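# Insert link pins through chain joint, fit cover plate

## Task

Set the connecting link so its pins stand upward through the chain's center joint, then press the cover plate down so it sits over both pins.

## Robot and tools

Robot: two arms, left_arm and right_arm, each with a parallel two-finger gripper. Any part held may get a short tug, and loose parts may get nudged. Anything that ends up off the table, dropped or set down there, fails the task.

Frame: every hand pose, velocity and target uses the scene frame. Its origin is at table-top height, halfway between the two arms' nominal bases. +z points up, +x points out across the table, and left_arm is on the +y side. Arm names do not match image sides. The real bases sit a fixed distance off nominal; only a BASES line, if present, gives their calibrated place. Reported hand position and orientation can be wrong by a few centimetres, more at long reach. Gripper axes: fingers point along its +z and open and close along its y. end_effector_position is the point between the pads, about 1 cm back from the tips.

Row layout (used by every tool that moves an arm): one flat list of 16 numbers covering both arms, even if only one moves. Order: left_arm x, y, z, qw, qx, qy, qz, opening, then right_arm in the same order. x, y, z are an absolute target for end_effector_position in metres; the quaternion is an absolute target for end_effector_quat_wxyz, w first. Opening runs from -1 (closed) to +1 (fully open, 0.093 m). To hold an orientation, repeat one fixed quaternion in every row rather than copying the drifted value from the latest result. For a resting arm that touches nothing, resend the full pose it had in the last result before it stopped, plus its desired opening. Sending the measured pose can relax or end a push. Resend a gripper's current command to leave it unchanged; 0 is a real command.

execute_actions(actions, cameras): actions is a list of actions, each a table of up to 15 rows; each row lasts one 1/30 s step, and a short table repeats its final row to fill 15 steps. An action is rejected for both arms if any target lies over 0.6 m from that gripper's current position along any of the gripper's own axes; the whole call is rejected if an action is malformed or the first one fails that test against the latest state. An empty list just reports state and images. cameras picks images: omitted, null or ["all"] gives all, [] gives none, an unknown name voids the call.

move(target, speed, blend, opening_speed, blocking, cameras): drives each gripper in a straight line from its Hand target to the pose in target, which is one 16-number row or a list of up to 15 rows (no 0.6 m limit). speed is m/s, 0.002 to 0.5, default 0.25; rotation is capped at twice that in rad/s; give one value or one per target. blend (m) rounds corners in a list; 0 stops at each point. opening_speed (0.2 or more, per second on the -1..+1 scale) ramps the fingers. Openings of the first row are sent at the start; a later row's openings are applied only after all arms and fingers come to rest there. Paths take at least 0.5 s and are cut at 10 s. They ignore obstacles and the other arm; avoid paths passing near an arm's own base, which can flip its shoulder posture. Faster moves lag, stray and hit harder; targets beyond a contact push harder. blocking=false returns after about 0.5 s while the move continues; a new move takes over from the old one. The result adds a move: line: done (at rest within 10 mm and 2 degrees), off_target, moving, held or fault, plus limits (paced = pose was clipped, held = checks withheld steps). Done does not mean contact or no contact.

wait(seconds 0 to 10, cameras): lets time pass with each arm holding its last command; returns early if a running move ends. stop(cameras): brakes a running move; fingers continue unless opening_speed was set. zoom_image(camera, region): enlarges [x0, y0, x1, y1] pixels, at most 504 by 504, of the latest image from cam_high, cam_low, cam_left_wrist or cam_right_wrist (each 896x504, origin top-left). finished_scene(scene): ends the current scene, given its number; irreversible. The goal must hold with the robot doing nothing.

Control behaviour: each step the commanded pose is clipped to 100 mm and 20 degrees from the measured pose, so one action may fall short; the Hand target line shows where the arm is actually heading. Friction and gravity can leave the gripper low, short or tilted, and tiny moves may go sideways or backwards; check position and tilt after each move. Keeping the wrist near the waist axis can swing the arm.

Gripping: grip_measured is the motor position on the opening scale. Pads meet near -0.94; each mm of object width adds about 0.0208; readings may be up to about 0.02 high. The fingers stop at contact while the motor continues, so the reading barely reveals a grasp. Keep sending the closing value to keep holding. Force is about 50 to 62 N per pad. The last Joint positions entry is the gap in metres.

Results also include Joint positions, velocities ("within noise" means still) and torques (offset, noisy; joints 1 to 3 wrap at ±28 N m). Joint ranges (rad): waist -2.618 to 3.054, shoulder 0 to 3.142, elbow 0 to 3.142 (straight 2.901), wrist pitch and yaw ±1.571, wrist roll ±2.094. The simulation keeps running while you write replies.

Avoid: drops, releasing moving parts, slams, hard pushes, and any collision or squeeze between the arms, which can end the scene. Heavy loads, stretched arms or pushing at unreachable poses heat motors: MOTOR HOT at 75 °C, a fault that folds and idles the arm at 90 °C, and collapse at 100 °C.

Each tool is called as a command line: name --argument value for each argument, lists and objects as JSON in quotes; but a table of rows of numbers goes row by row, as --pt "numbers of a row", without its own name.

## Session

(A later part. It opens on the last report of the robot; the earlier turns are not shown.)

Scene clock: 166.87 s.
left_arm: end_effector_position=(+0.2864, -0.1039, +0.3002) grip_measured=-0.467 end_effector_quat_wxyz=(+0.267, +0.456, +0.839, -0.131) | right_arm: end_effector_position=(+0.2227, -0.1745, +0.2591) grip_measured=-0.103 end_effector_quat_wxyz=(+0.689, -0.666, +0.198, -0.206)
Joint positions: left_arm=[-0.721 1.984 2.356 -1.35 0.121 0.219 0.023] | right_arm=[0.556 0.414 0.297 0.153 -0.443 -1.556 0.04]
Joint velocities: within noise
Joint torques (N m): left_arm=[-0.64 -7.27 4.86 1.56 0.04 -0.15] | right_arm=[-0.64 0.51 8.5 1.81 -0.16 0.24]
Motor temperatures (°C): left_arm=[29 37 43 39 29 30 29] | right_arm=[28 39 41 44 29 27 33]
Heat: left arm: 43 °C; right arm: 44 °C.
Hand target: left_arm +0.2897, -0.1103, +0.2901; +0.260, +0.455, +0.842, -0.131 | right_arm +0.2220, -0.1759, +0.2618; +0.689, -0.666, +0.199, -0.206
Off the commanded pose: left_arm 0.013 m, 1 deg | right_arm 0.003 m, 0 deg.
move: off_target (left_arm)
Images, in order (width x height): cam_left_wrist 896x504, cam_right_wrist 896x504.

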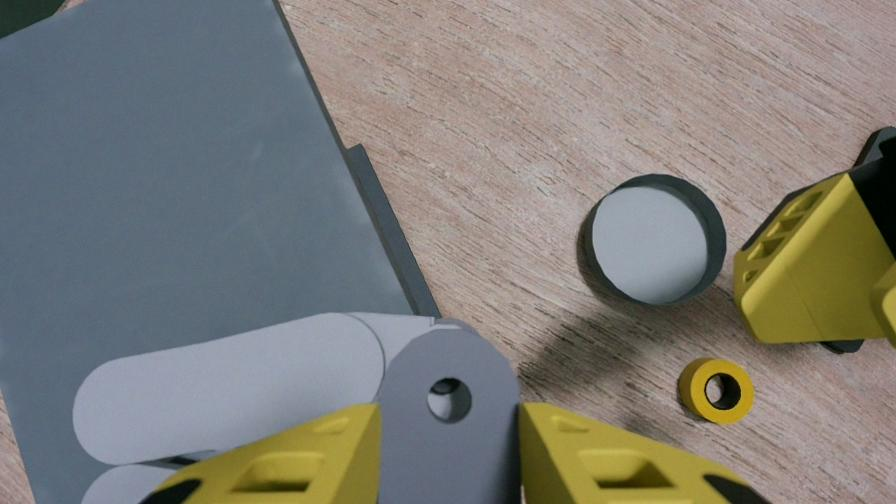

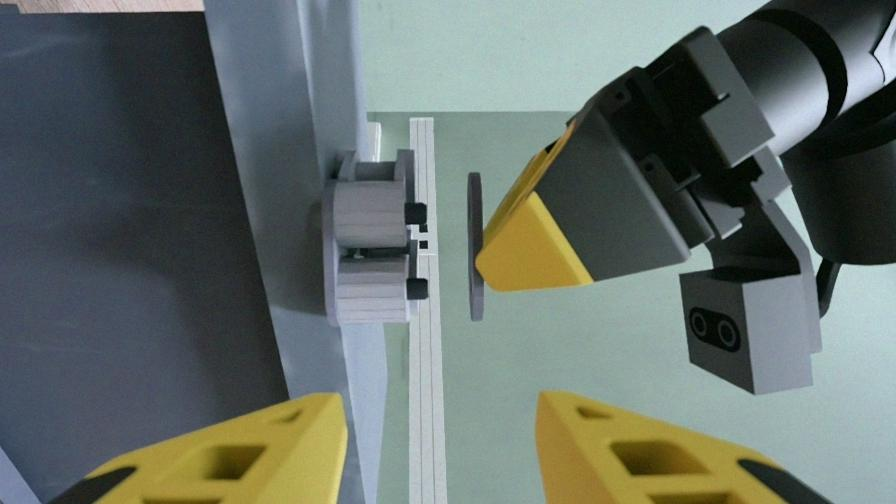

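move --target '[0.2930,-0.1115,0.281,0.2552,0.4553,0.8431,-0.1279,-0.65,0.222,-0.176,0.262,0.6893,-0.6657,0.1985,-0.2055,-0.1]' --speed 0.04 --cameras '["cam_left_wrist","cam_right_wrist"]'

zoom_image --camera "cam_left_wrist" --region '[390, 350, 490, 430]'

zoom_image --camera "cam_right_wrist" --region '[300, 100, 600, 350]'

Scene clock: 169.63 s.
left_arm: end_effector_position=(+0.2882, -0.1056, +0.2926) grip_measured=-0.467 end_effector_quat_wxyz=(+0.263, +0.456, +0.840, -0.130) | right_arm: end_effector_position=(+0.2227, -0.1745, +0.2591) grip_measured=-0.103 end_effector_quat_wxyz=(+0.689, -0.666, +0.198, -0.206)
Joint positions: left_arm=[-0.721 1.984 2.326 -1.329 0.121 0.219 0.023] | right_arm=[0.556 0.414 0.297 0.153 -0.443 -1.556 0.04]
Joint velocities: within noise
Joint torques (N m): left_arm=[-0.47 -7.08 4.93 1.51 0.03 -0.11] | right_arm=[-0.64 0.5 8.49 1.81 -0.16 0.24]
Motor temperatures (°C): left_arm=[29 37 43 40 29 30 29] | right_arm=[28 39 41 44 29 27 33]
Heat: left arm: 43 °C; right arm: 44 °C.
Hand target: left_arm +0.2927, -0.1112, +0.2810; +0.255, +0.455, +0.843, -0.128 | right_arm +0.2220, -0.1759, +0.2618; +0.689, -0.666, +0.199, -0.206
Off the commanded pose: left_arm 0.014 m, 1 deg | right_arm 0.003 m, 0 deg.
move: off_target (left_arm)
Images, in order (width x height): cam_left_wrist 896x504, cam_right_wrist 896x504.

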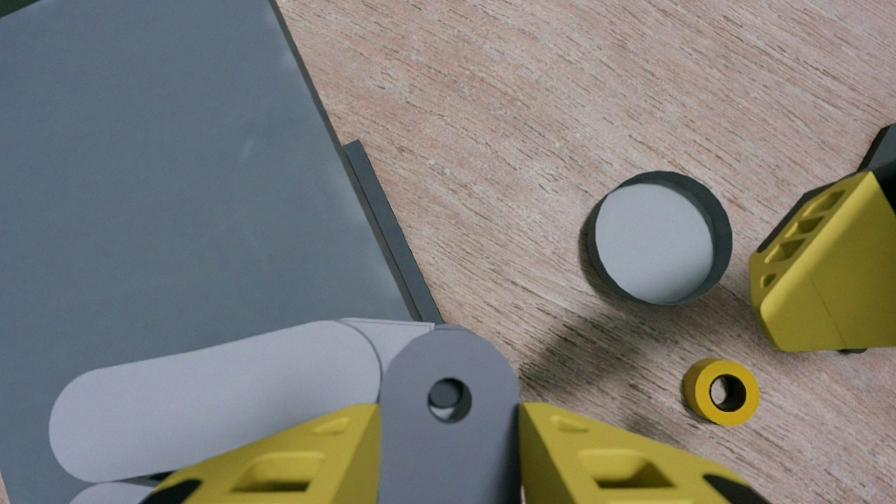

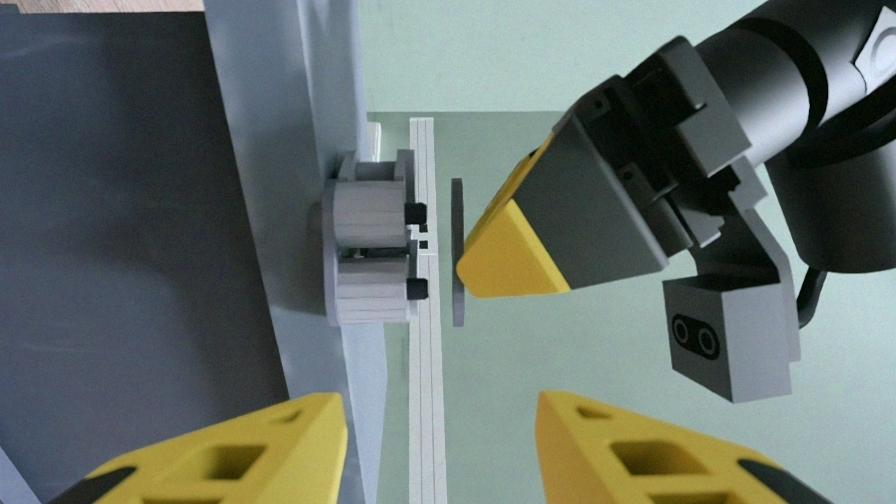

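Scaled by 5.040 from the camera's 896x504 image, which has a finer 1280x720 frame.

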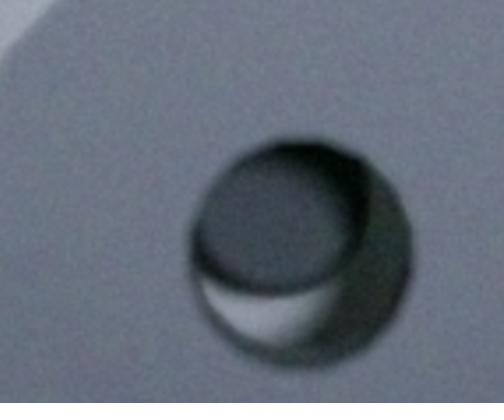

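Scaled by 1.680 from the camera's 896x504 image, which has a finer 1280x720 frame.

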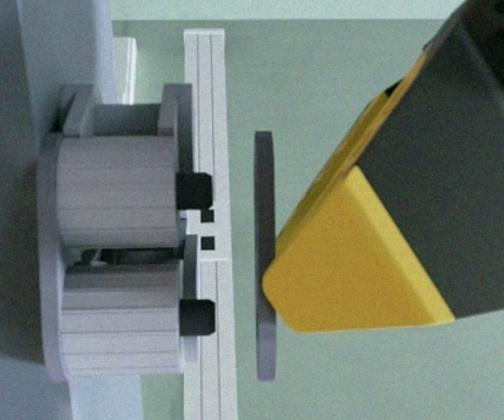

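move --target '[0.2922,-0.1103,0.276,0.2570,0.4543,0.8436,-0.1245,-0.65,0.222,-0.176,0.262,0.6893,-0.6657,0.1985,-0.2055,-0.1]' --speed 0.03 --cameras '["cam_left_wrist","cam_right_wrist"]'

zoom_image --camera "cam_left_wrist" --region '[390, 350, 490, 430]'

zoom_image --camera "cam_right_wrist" --region '[300, 100, 600, 350]'

Scene clock: 172.13 s.
left_arm: end_effector_position=(+0.2943, -0.1111, +0.2822) grip_measured=-0.467 end_effector_quat_wxyz=(+0.265, +0.456, +0.840, -0.131) | right_arm: end_effector_position=(+0.2227, -0.1745, +0.2591) grip_measured=-0.103 end_effector_quat_wxyz=(+0.689, -0.666, +0.198, -0.206)
Joint positions: left_arm=[-0.721 1.984 2.274 -1.27 0.121 0.219 0.023] | right_arm=[0.556 0.414 0.297 0.153 -0.443 -1.556 0.04]
Joint velocities: within noise
Joint torques (N m): left_arm=[-0.66 -9.47 4.46 1.34 -0.06 -0.12] | right_arm=[-0.64 0.51 8.49 1.81 -0.15 0.24]
Motor temperatures (°C): left_arm=[29 38 43 40 29 30 29] | right_arm=[28 39 41 43 29 27 32]
Heat: left arm: 43 °C; right arm: 43 °C.
Hand target: left_arm +0.2922, -0.1103, +0.2762; +0.257, +0.455, +0.844, -0.125 | right_arm +0.2220, -0.1759, +0.2618; +0.689, -0.666, +0.199, -0.206
Off the commanded pose: left_arm 0.007 m, 1 deg | right_arm 0.003 m, 0 deg.
move: done
Images, in order (width x height): cam_left_wrist 896x504, cam_right_wrist 896x504.

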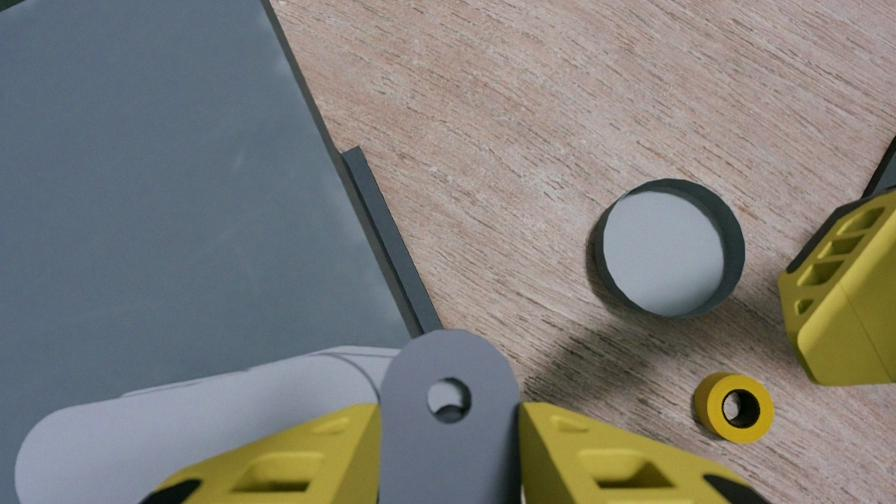

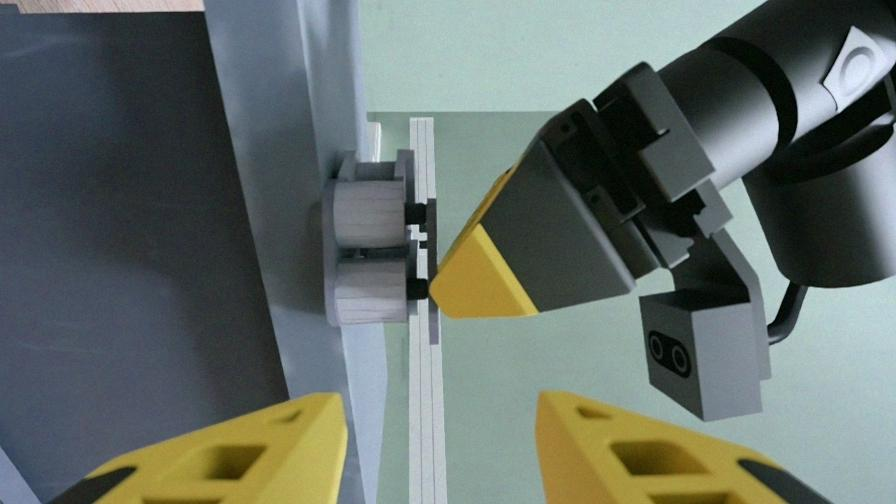

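Scaled by 5.040 from the camera's 896x504 image, which has a finer 1280x720 frame.

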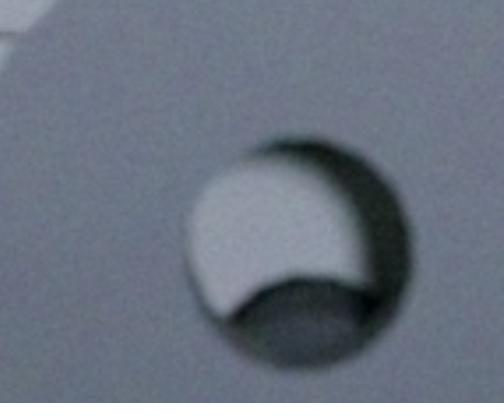

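Scaled by 1.680 from the camera's 896x504 image, which has a finer 1280x720 frame.

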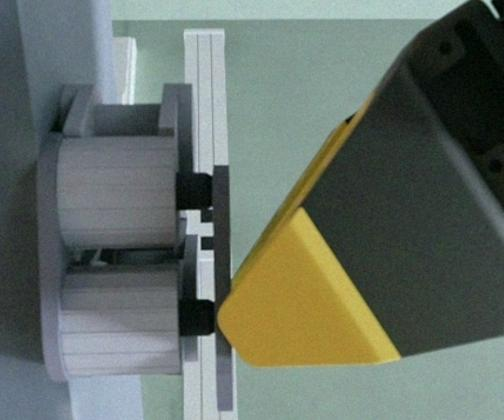

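move --target '[0.2875,-0.1035,0.285,0.2570,0.4543,0.8436,-0.1245,-0.65,0.222,-0.176,0.262,0.6893,-0.6657,0.1985,-0.2055,-0.1]' --speed 0.04 --cameras '["cam_left_wrist","cam_right_wrist"]'

zoom_image --camera "cam_left_wrist" --region '[390, 350, 490, 430]'

zoom_image --camera "cam_right_wrist" --region '[300, 100, 600, 350]'

Scene clock: 173.87 s.
left_arm: end_effector_position=(+0.2943, -0.1111, +0.2822) grip_measured=-0.467 end_effector_quat_wxyz=(+0.265, +0.456, +0.840, -0.131) | right_arm: end_effector_position=(+0.2227, -0.1745, +0.2591) grip_measured=-0.103 end_effector_quat_wxyz=(+0.689, -0.666, +0.198, -0.206)
Joint positions: left_arm=[-0.721 1.984 2.274 -1.27 0.121 0.219 0.023] | right_arm=[0.556 0.414 0.297 0.153 -0.443 -1.556 0.04]
Joint velocities: within noise
Joint torques (N m): left_arm=[-0.28 -10.89 6.04 1.05 -0.03 -0.09] | right_arm=[-0.64 0.5 8.47 1.8 -0.16 0.24]
Motor temperatures (°C): left_arm=[29 38 43 40 29 30 29] | right_arm=[28 39 41 43 29 27 32]
Heat: left arm: 43 °C; right arm: 43 °C.
Hand target: left_arm +0.2876, -0.1037, +0.2851; +0.257, +0.454, +0.844, -0.125 | right_arm +0.2220, -0.1759, +0.2618; +0.689, -0.666, +0.199, -0.206
Off the commanded pose: left_arm 0.011 m, 1 deg | right_arm 0.003 m, 0 deg.
move: off_target (left_arm)
Images, in order (width x height): cam_left_wrist 896x504, cam_right_wrist 896x504.

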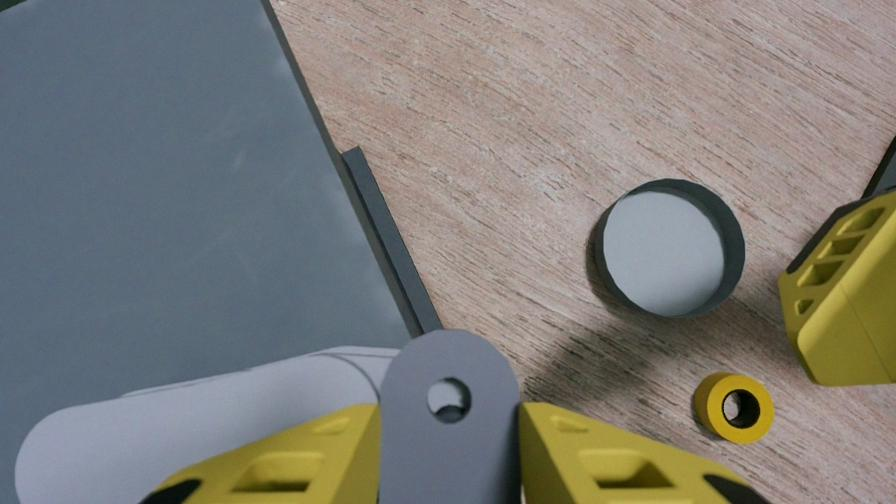

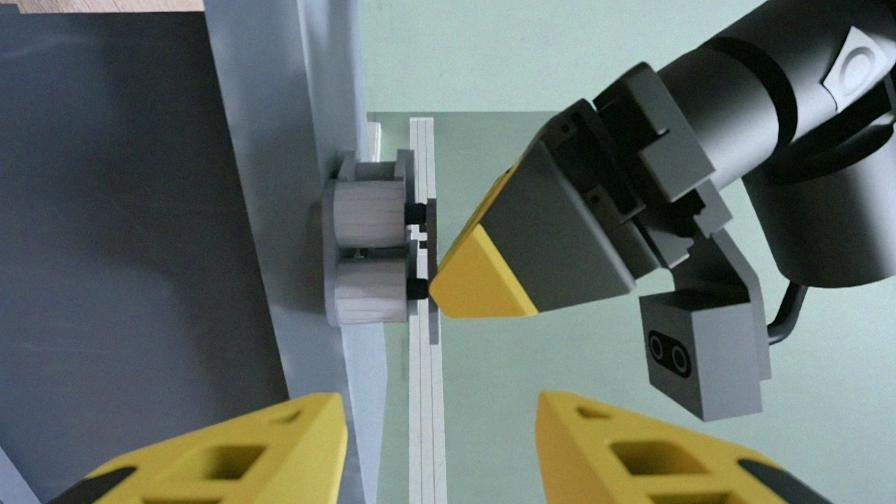

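Scaled by 5.040 from the camera's 896x504 image, which has a finer 1280x720 frame.

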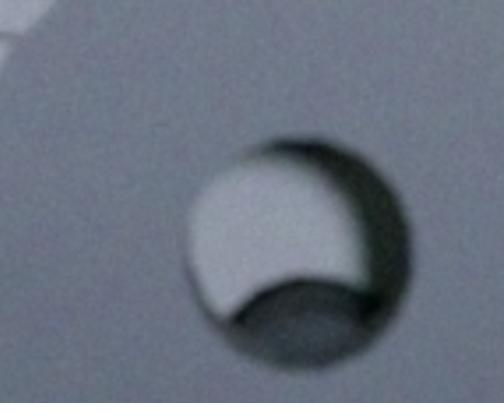

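Scaled by 1.680 from the camera's 896x504 image, which has a finer 1280x720 frame.

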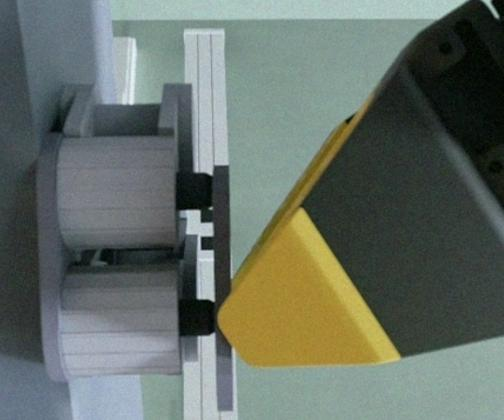

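move --target '[0.2845,-0.0990,0.303,0.2570,0.4543,0.8436,-0.1245,-0.65,0.222,-0.176,0.262,0.6893,-0.6657,0.1985,-0.2055,-0.1]' --speed 0.06 --cameras '[]'

move --target '[0.2880,-0.1042,0.290,0.2570,0.4543,0.8436,-0.1245,-0.65,0.222,-0.176,0.262,0.6893,-0.6657,0.1985,-0.2055,-0.1]' --speed 0.04 --cameras '["cam_left_wrist","cam_right_wrist"]'

zoom_image --camera "cam_left_wrist" --region '[390, 350, 490, 430]'

zoom_image --camera "cam_right_wrist" --region '[300, 100, 600, 350]'

Scene clock: 175.47 s.
left_arm: end_effector_position=(+0.2809, -0.0989, +0.3096) grip_measured=-0.467 end_effector_quat_wxyz=(+0.266, +0.456, +0.839, -0.131) | right_arm: end_effector_position=(+0.2227, -0.1745, +0.2591) grip_measured=-0.103 end_effector_quat_wxyz=(+0.689, -0.666, +0.198, -0.206)
Joint positions: left_arm=[-0.721 1.984 2.404 -1.4 0.121 0.219 0.023] | right_arm=[0.556 0.414 0.297 0.153 -0.443 -1.556 0.04]
Joint velocities: within noise
Joint torques (N m): left_arm=[0.02 -6.84 6.94 1.21 -0.02 -0.05] | right_arm=[-0.64 0.51 8.49 1.8 -0.16 0.25]
Motor temperatures (°C): left_arm=[29 38 43 40 29 30 29] | right_arm=[28 39 41 43 29 27 32]
Heat: left arm: 43 °C; right arm: 43 °C.
Hand target: left_arm +0.2843, -0.0989, +0.3030; +0.257, +0.454, +0.844, -0.125 | right_arm +0.2220, -0.1759, +0.2618; +0.689, -0.666, +0.199, -0.206
Off the commanded pose: left_arm 0.008 m, 1 deg | right_arm 0.003 m, 0 deg.
move: done
No camera images: "cameras" was empty.

Scene clock: 176.50 s.
left_arm: end_effector_position=(+0.2842, -0.1019, +0.2938) grip_measured=-0.467 end_effector_quat_wxyz=(+0.255, +0.457, +0.843, -0.128) | right_arm: end_effector_position=(+0.2227, -0.1745, +0.2591) grip_measured=-0.103 end_effector_quat_wxyz=(+0.689, -0.666, +0.198, -0.206)
Joint positions: left_arm=[-0.721 1.984 2.342 -1.361 0.121 0.219 0.023] | right_arm=[0.556 0.414 0.297 0.153 -0.443 -1.556 0.04]
Joint velocities: within noise
Joint torques (N m): left_arm=[-0.31 -8.55 4.89 1.47 -0.04 -0.09] | right_arm=[-0.65 0.5 8.49 1.81 -0.16 0.25]
Motor temperatures (°C): left_arm=[29 38 43 40 29 30 29] | right_arm=[28 39 41 43 29 27 32]
Heat: left arm: 43 °C; right arm: 43 °C.
Hand target: left_arm +0.2879, -0.1041, +0.2900; +0.257, +0.455, +0.844, -0.125 | right_arm +0.2220, -0.1759, +0.2618; +0.689, -0.666, +0.199, -0.206
Off the commanded pose: left_arm 0.006 m, 1 deg | right_arm 0.003 m, 0 deg.
move: done
Images, in order (width x height): cam_left_wrist 896x504, cam_right_wrist 896x504.

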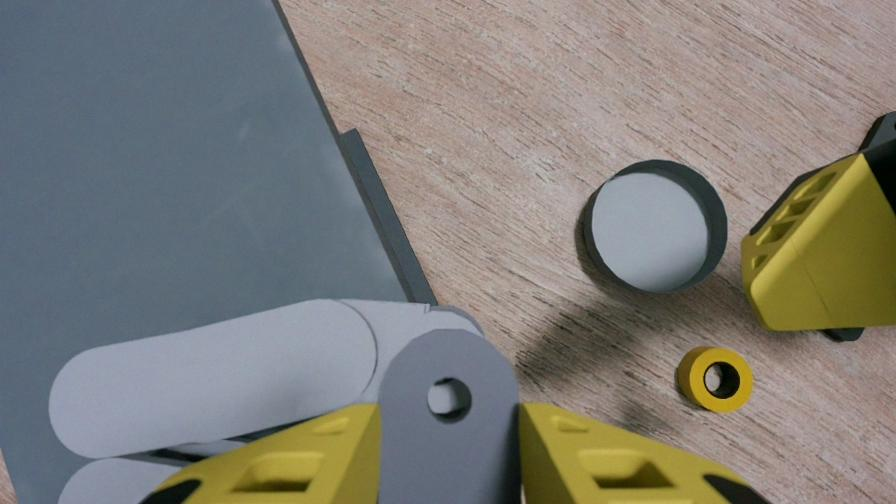

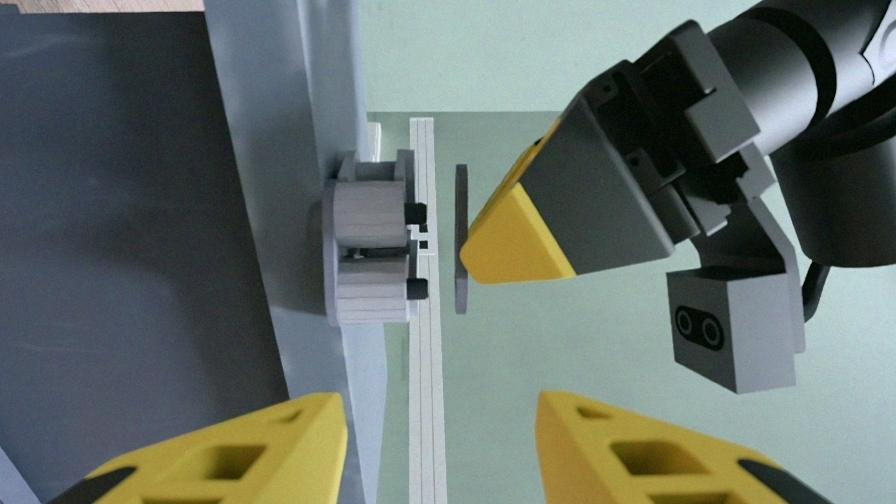

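Scaled by 5.040 from the camera's 896x504 image, which has a finer 1280x720 frame.

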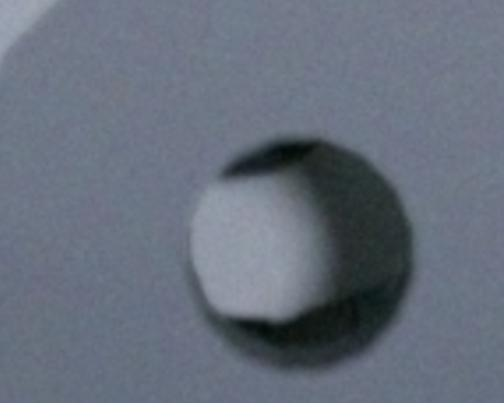

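Scaled by 1.680 from the camera's 896x504 image, which has a finer 1280x720 frame.

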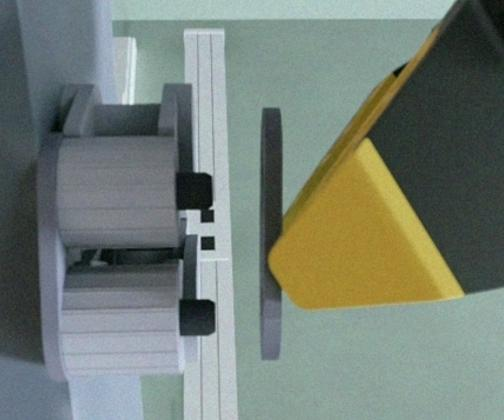

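move --pt "0.2890 -0.1055 0.345 0.2570 0.4543 0.8436 -0.1245 -0.65 0.222 -0.176 0.262 0.6893 -0.6657 0.1985 -0.2055 -0.1" --pt "0.2905 -0.1066 0.284 0.2570 0.4543 0.8436 -0.1245 -0.65 0.222 -0.176 0.262 0.6893 -0.6657 0.1985 -0.2055 -0.1" --speed '[0.1,0.05]' --cameras '["cam_left_wrist","cam_right_wrist"]'

zoom_image --camera "cam_left_wrist" --region '[390, 350, 490, 430]'

zoom_image --camera "cam_right_wrist" --region '[300, 100, 600, 350]'

Scene clock: 180.47 s.
left_arm: end_effector_position=(+0.2895, -0.1068, +0.2752) grip_measured=-0.467 end_effector_quat_wxyz=(+0.239, +0.457, +0.847, -0.124) | right_arm: end_effector_position=(+0.2227, -0.1745, +0.2591) grip_measured=-0.103 end_effector_quat_wxyz=(+0.689, -0.666, +0.198, -0.206)
Joint positions: left_arm=[-0.721 2.014 2.319 -1.342 0.122 0.218 0.023] | right_arm=[0.556 0.414 0.297 0.153 -0.443 -1.556 0.04]
Joint velocities: within noise
Joint torques (N m): left_arm=[-0.34 -11.71 4.55 1.54 -0.04 -0.07] | right_arm=[-0.64 0.5 8.47 1.8 -0.16 0.25]
Motor temperatures (°C): left_arm=[29 39 43 40 29 30 29] | right_arm=[28 39 41 43 29 27 32]
Heat: left arm: 43 °C; right arm: 43 °C.
Hand target: left_arm +0.2904, -0.1065, +0.2840; +0.256, +0.454, +0.844, -0.124 | right_arm +0.2220, -0.1759, +0.2618; +0.689, -0.666, +0.199, -0.206
Off the commanded pose: left_arm 0.009 m, 2 deg | right_arm 0.003 m, 0 deg.
move: done
Images, in order (width x height): cam_left_wrist 896x504, cam_right_wrist 896x504.

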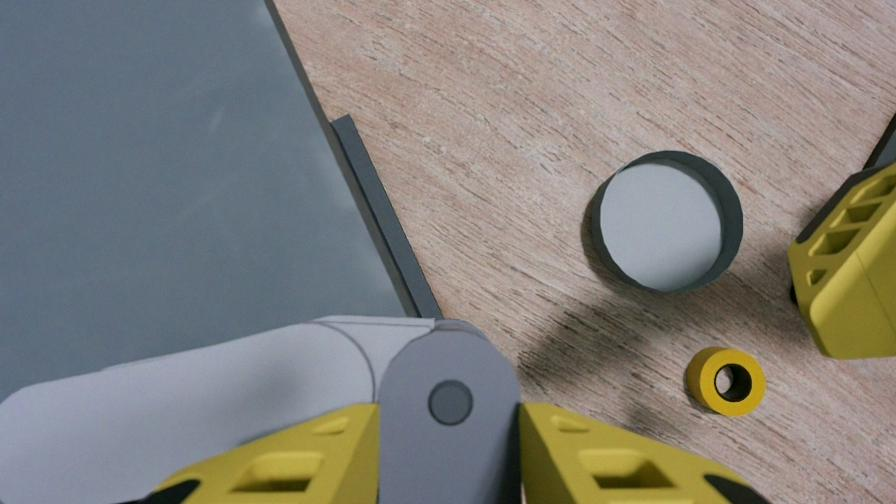

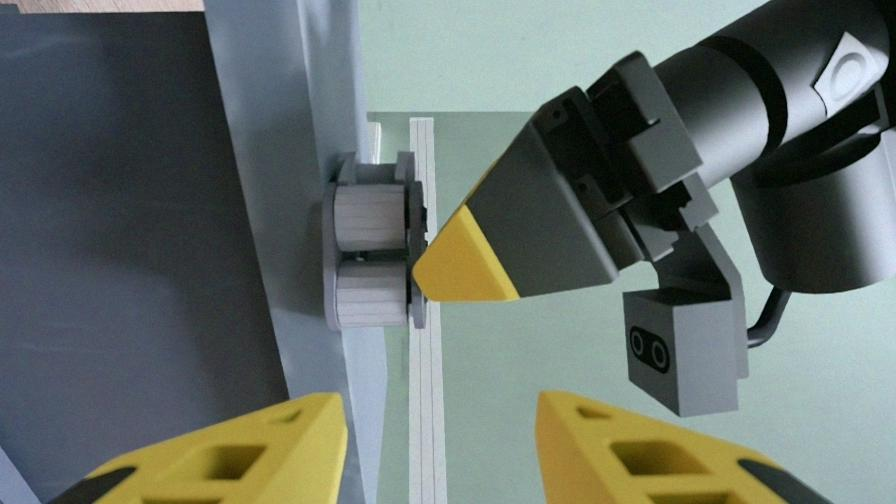

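Scaled by 5.040 from the camera's 896x504 image, which has a finer 1280x720 frame.

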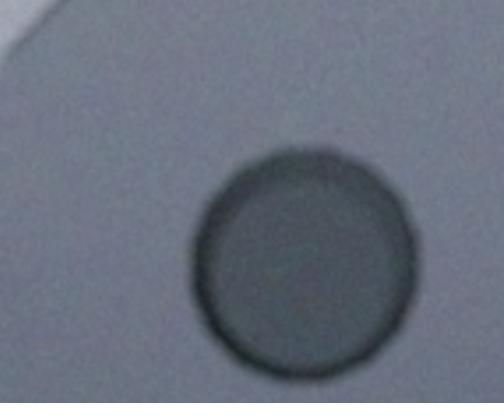

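Scaled by 1.680 from the camera's 896x504 image, which has a finer 1280x720 frame.

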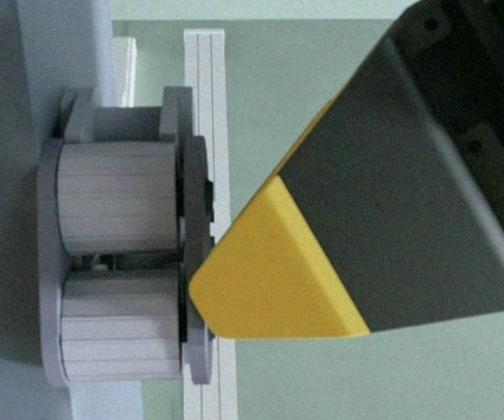

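move --pt "0.2904 -0.1066 0.284 0.2570 0.4543 0.8436 -0.1245 -0.42 0.222 -0.176 0.262 0.6893 -0.6657 0.1985 -0.2055 -0.1" --speed 0.04 --opening_speed 0.2 --cameras '["cam_left_wrist","cam_right_wrist"]'

zoom_image --camera "cam_left_wrist" --region '[390, 350, 490, 430]'

zoom_image --camera "cam_right_wrist" --region '[300, 100, 600, 350]'

Scene clock: 182.67 s.
left_arm: end_effector_position=(+0.2897, -0.1070, +0.2755) grip_measured=-0.410 end_effector_quat_wxyz=(+0.240, +0.457, +0.847, -0.125) | right_arm: end_effector_position=(+0.2227, -0.1745, +0.2591) grip_measured=-0.103 end_effector_quat_wxyz=(+0.689, -0.666, +0.198, -0.206)
Joint positions: left_arm=[-0.721 2.013 2.319 -1.341 0.122 0.218 0.026] | right_arm=[0.556 0.414 0.297 0.153 -0.443 -1.556 0.04]
Joint velocities: within noise
Joint torques (N m): left_arm=[-0.32 -11.75 4.48 1.54 -0.05 -0.08] | right_arm=[-0.64 0.5 8.47 1.8 -0.16 0.25]
Motor temperatures (°C): left_arm=[29 40 43 40 29 30 29] | right_arm=[28 39 41 43 29 27 32]
Heat: left arm: 43 °C; right arm: 43 °C.
Hand target: left_arm +0.2903, -0.1065, +0.2842; +0.257, +0.454, +0.844, -0.124 | right_arm +0.2220, -0.1759, +0.2618; +0.689, -0.666, +0.199, -0.206
Off the commanded pose: left_arm 0.009 m, 2 deg | right_arm 0.003 m, 0 deg.
move: done
Images, in order (width x height): cam_left_wrist 896x504, cam_right_wrist 896x504.

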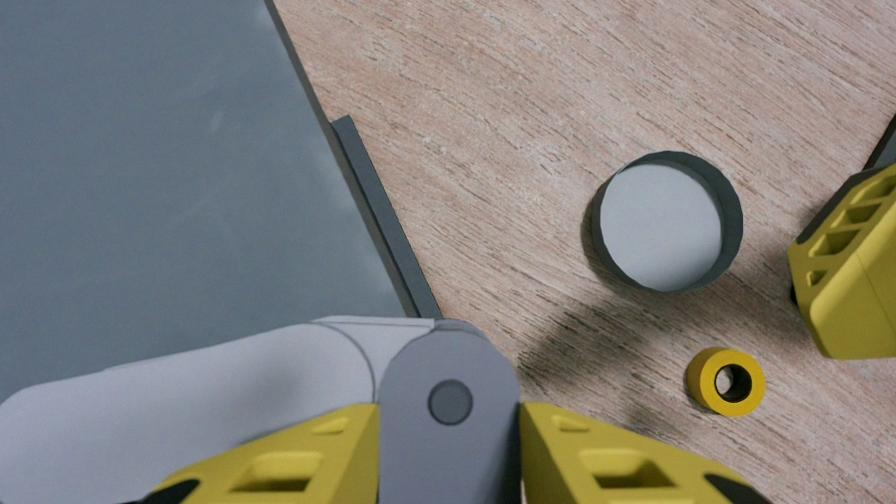

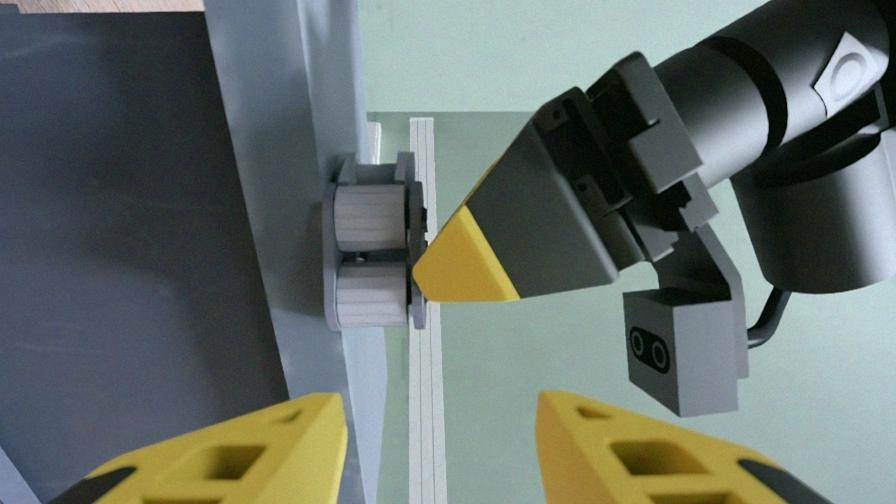

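Scaled by 5.040 from the camera's 896x504 image, which has a finer 1280x720 frame.

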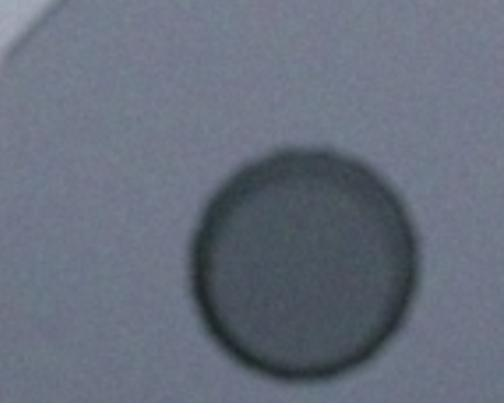

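Scaled by 1.680 from the camera's 896x504 image, which has a finer 1280x720 frame.

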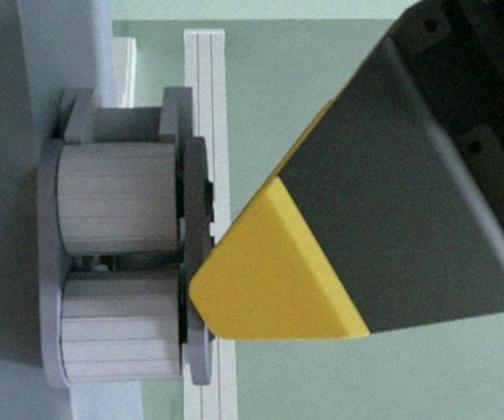

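move --pt "0.2904 -0.1066 0.284 0.2570 0.4543 0.8436 -0.1245 -0.1 0.222 -0.176 0.262 0.6893 -0.6657 0.1985 -0.2055 -0.1" --speed 0.04 --opening_speed 0.25 --cameras '["cam_left_wrist","cam_right_wrist"]'

zoom_image --camera "cam_left_wrist" --region '[350, 300, 550, 460]'

zoom_image --camera "cam_right_wrist" --region '[300, 100, 600, 350]'

Scene clock: 184.70 s.
left_arm: end_effector_position=(+0.2913, -0.1084, +0.2752) grip_measured=-0.102 end_effector_quat_wxyz=(+0.243, +0.457, +0.846, -0.125) | right_arm: end_effector_position=(+0.2227, -0.1745, +0.2591) grip_measured=-0.103 end_effector_quat_wxyz=(+0.689, -0.666, +0.198, -0.206)
Joint positions: left_arm=[-0.721 2.013 2.313 -1.328 0.121 0.218 0.04] | right_arm=[0.556 0.414 0.297 0.153 -0.443 -1.556 0.04]
Joint velocities: within noise
Joint torques (N m): left_arm=[-0.35 -11.79 4.81 1.44 -0.03 -0.08] | right_arm=[-0.65 0.51 8.47 1.81 -0.16 0.24]
Motor temperatures (°C): left_arm=[29 41 43 40 29 30 29] | right_arm=[28 39 41 43 29 27 32]
Heat: left arm: 43 °C; right arm: 43 °C.
Hand target: left_arm +0.2903, -0.1065, +0.2840; +0.257, +0.454, +0.844, -0.125 | right_arm +0.2220, -0.1759, +0.2618; +0.689, -0.666, +0.199, -0.206
Off the commanded pose: left_arm 0.009 m, 2 deg | right_arm 0.003 m, 0 deg.
move: done
Images, in order (width x height): cam_left_wrist 896x504, cam_right_wrist 896x504.

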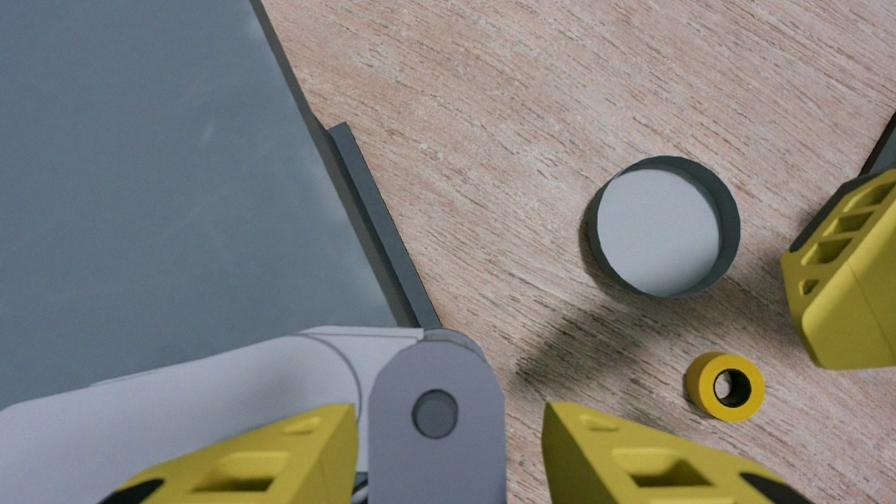

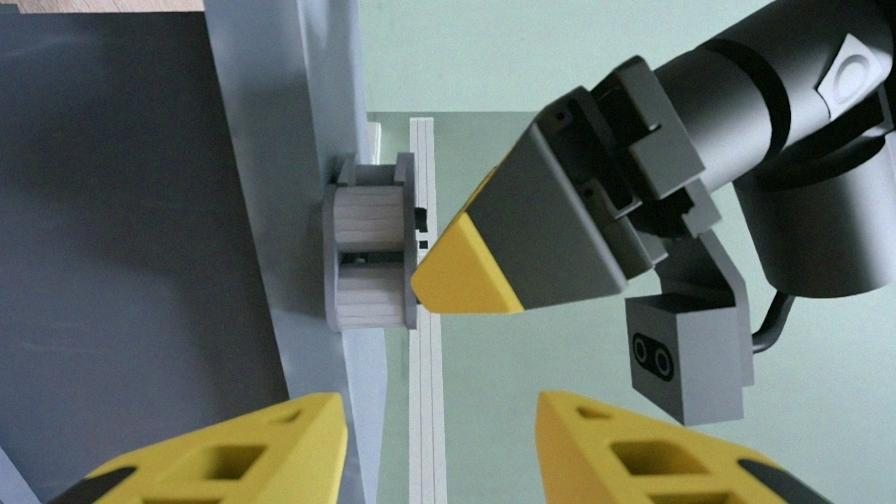

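Scaled by 2.520 from the camera's 896x504 image, which has a finer 1280x720 frame.

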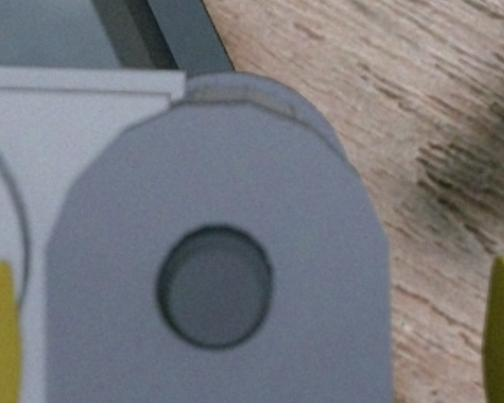

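Scaled by 1.680 from the camera's 896x504 image, which has a finer 1280x720 frame.

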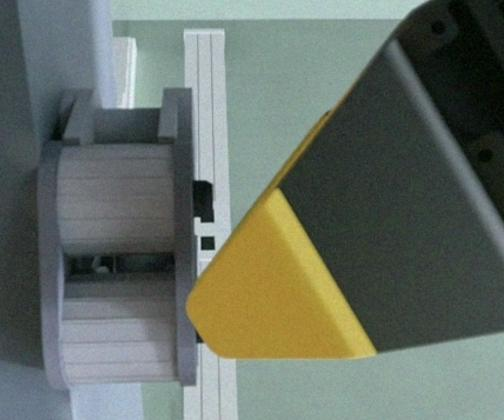

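move --pt "0.2900 -0.1062 0.31 0.2570 0.4543 0.8436 -0.1245 -0.1 0.222 -0.176 0.262 0.6893 -0.6657 0.1985 -0.2055 -0.1" --pt "0.2700 -0.0800 0.35 0.2570 0.4543 0.8436 -0.1245 -0.1 0.222 -0.176 0.262 0.6893 -0.6657 0.1985 -0.2055 -0.1" --speed 0.06 --blend 0.01

zoom_image --camera "cam_left_wrist" --region '[300, 150, 600, 400]'

zoom_image --camera "cam_right_wrist" --region '[300, 100, 600, 350]'

Scene clock: 187.17 s.
left_arm: end_effector_position=(+0.2754, -0.0882, +0.3446) grip_measured=-0.102 end_effector_quat_wxyz=(+0.287, +0.449, +0.835, -0.134) | right_arm: end_effector_position=(+0.2227, -0.1745, +0.2591) grip_measured=-0.103 end_effector_quat_wxyz=(+0.689, -0.666, +0.198, -0.206)
Joint positions: left_arm=[-0.712 2.039 2.649 -1.547 0.121 0.218 0.04] | right_arm=[0.556 0.414 0.297 0.153 -0.443 -1.556 0.04]
Joint velocities: within noise
Joint torques (N m): left_arm=[0.31 -10.97 3.95 1.29 0.06 0] | right_arm=[-0.66 0.51 8.49 1.81 -0.16 0.25]
Motor temperatures (°C): left_arm=[29 41 43 40 29 30 29] | right_arm=[28 38 41 43 29 27 32]
Heat: left arm: 43 °C; right arm: 43 °C.
Hand target: left_arm +0.2699, -0.0801, +0.3493; +0.285, +0.449, +0.836, -0.133 | right_arm +0.2220, -0.1759, +0.2618; +0.689, -0.666, +0.199, -0.206
Off the commanded pose: left_arm 0.011 m, 4 deg | right_arm 0.003 m, 0 deg.
joint sent to its limit (left arm) — joint 4 (wrist pitch), lower limit. The joint targets are off in orientation, not in position.
move: off_target (left_arm)

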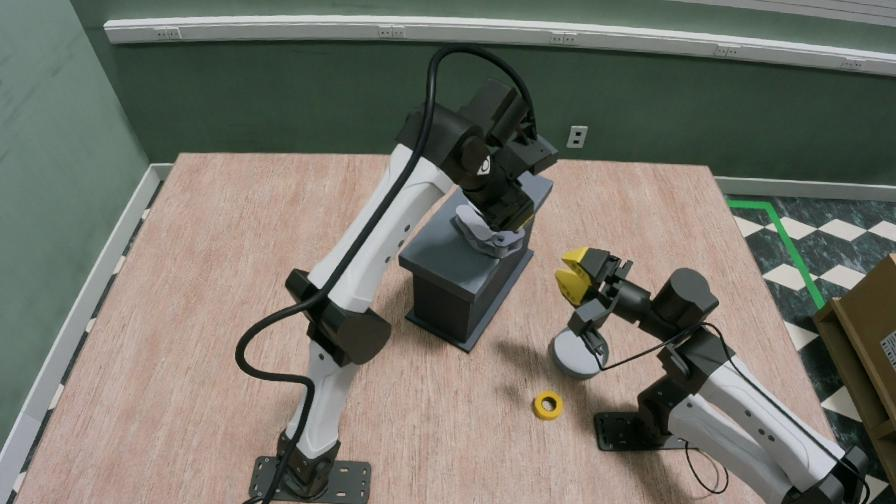

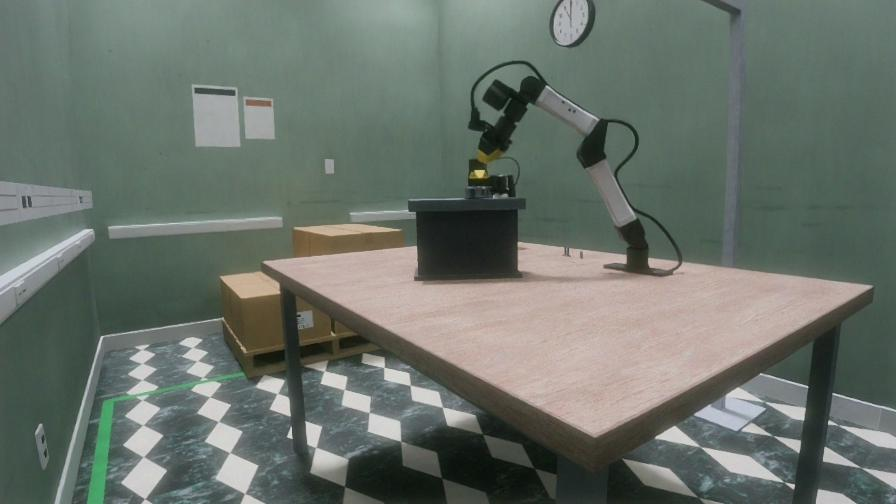

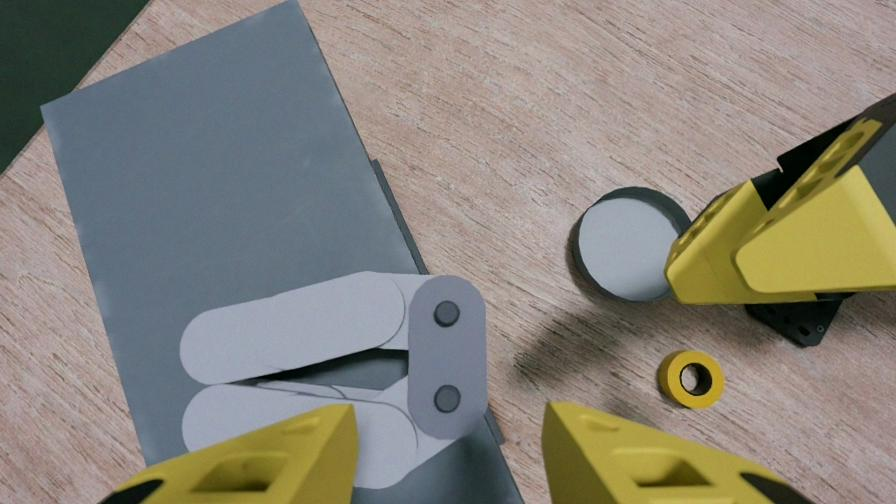

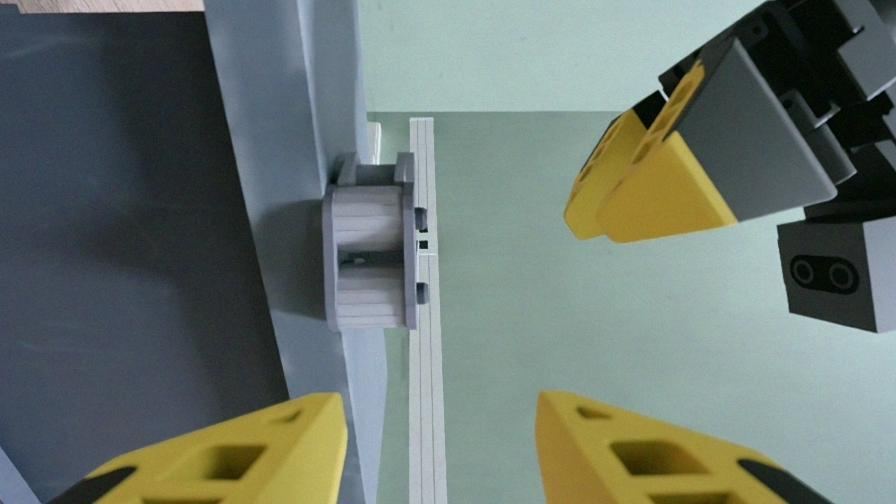

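Scaled by 1.680 from the camera's 896x504 image, which has a finer 1280x720 frame.

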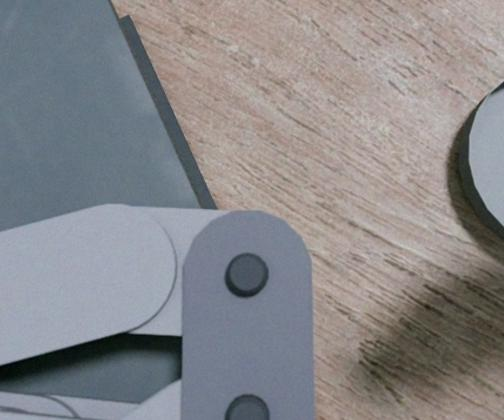

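Scaled by 1.680 from the camera's 896x504 image, which has a finer 1280x720 frame.

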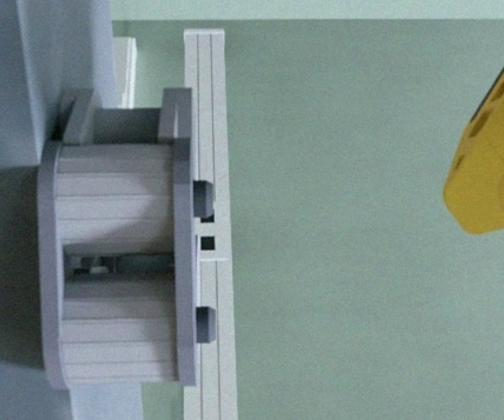

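finished_scene --scene 2

The scene is finished: the task was done.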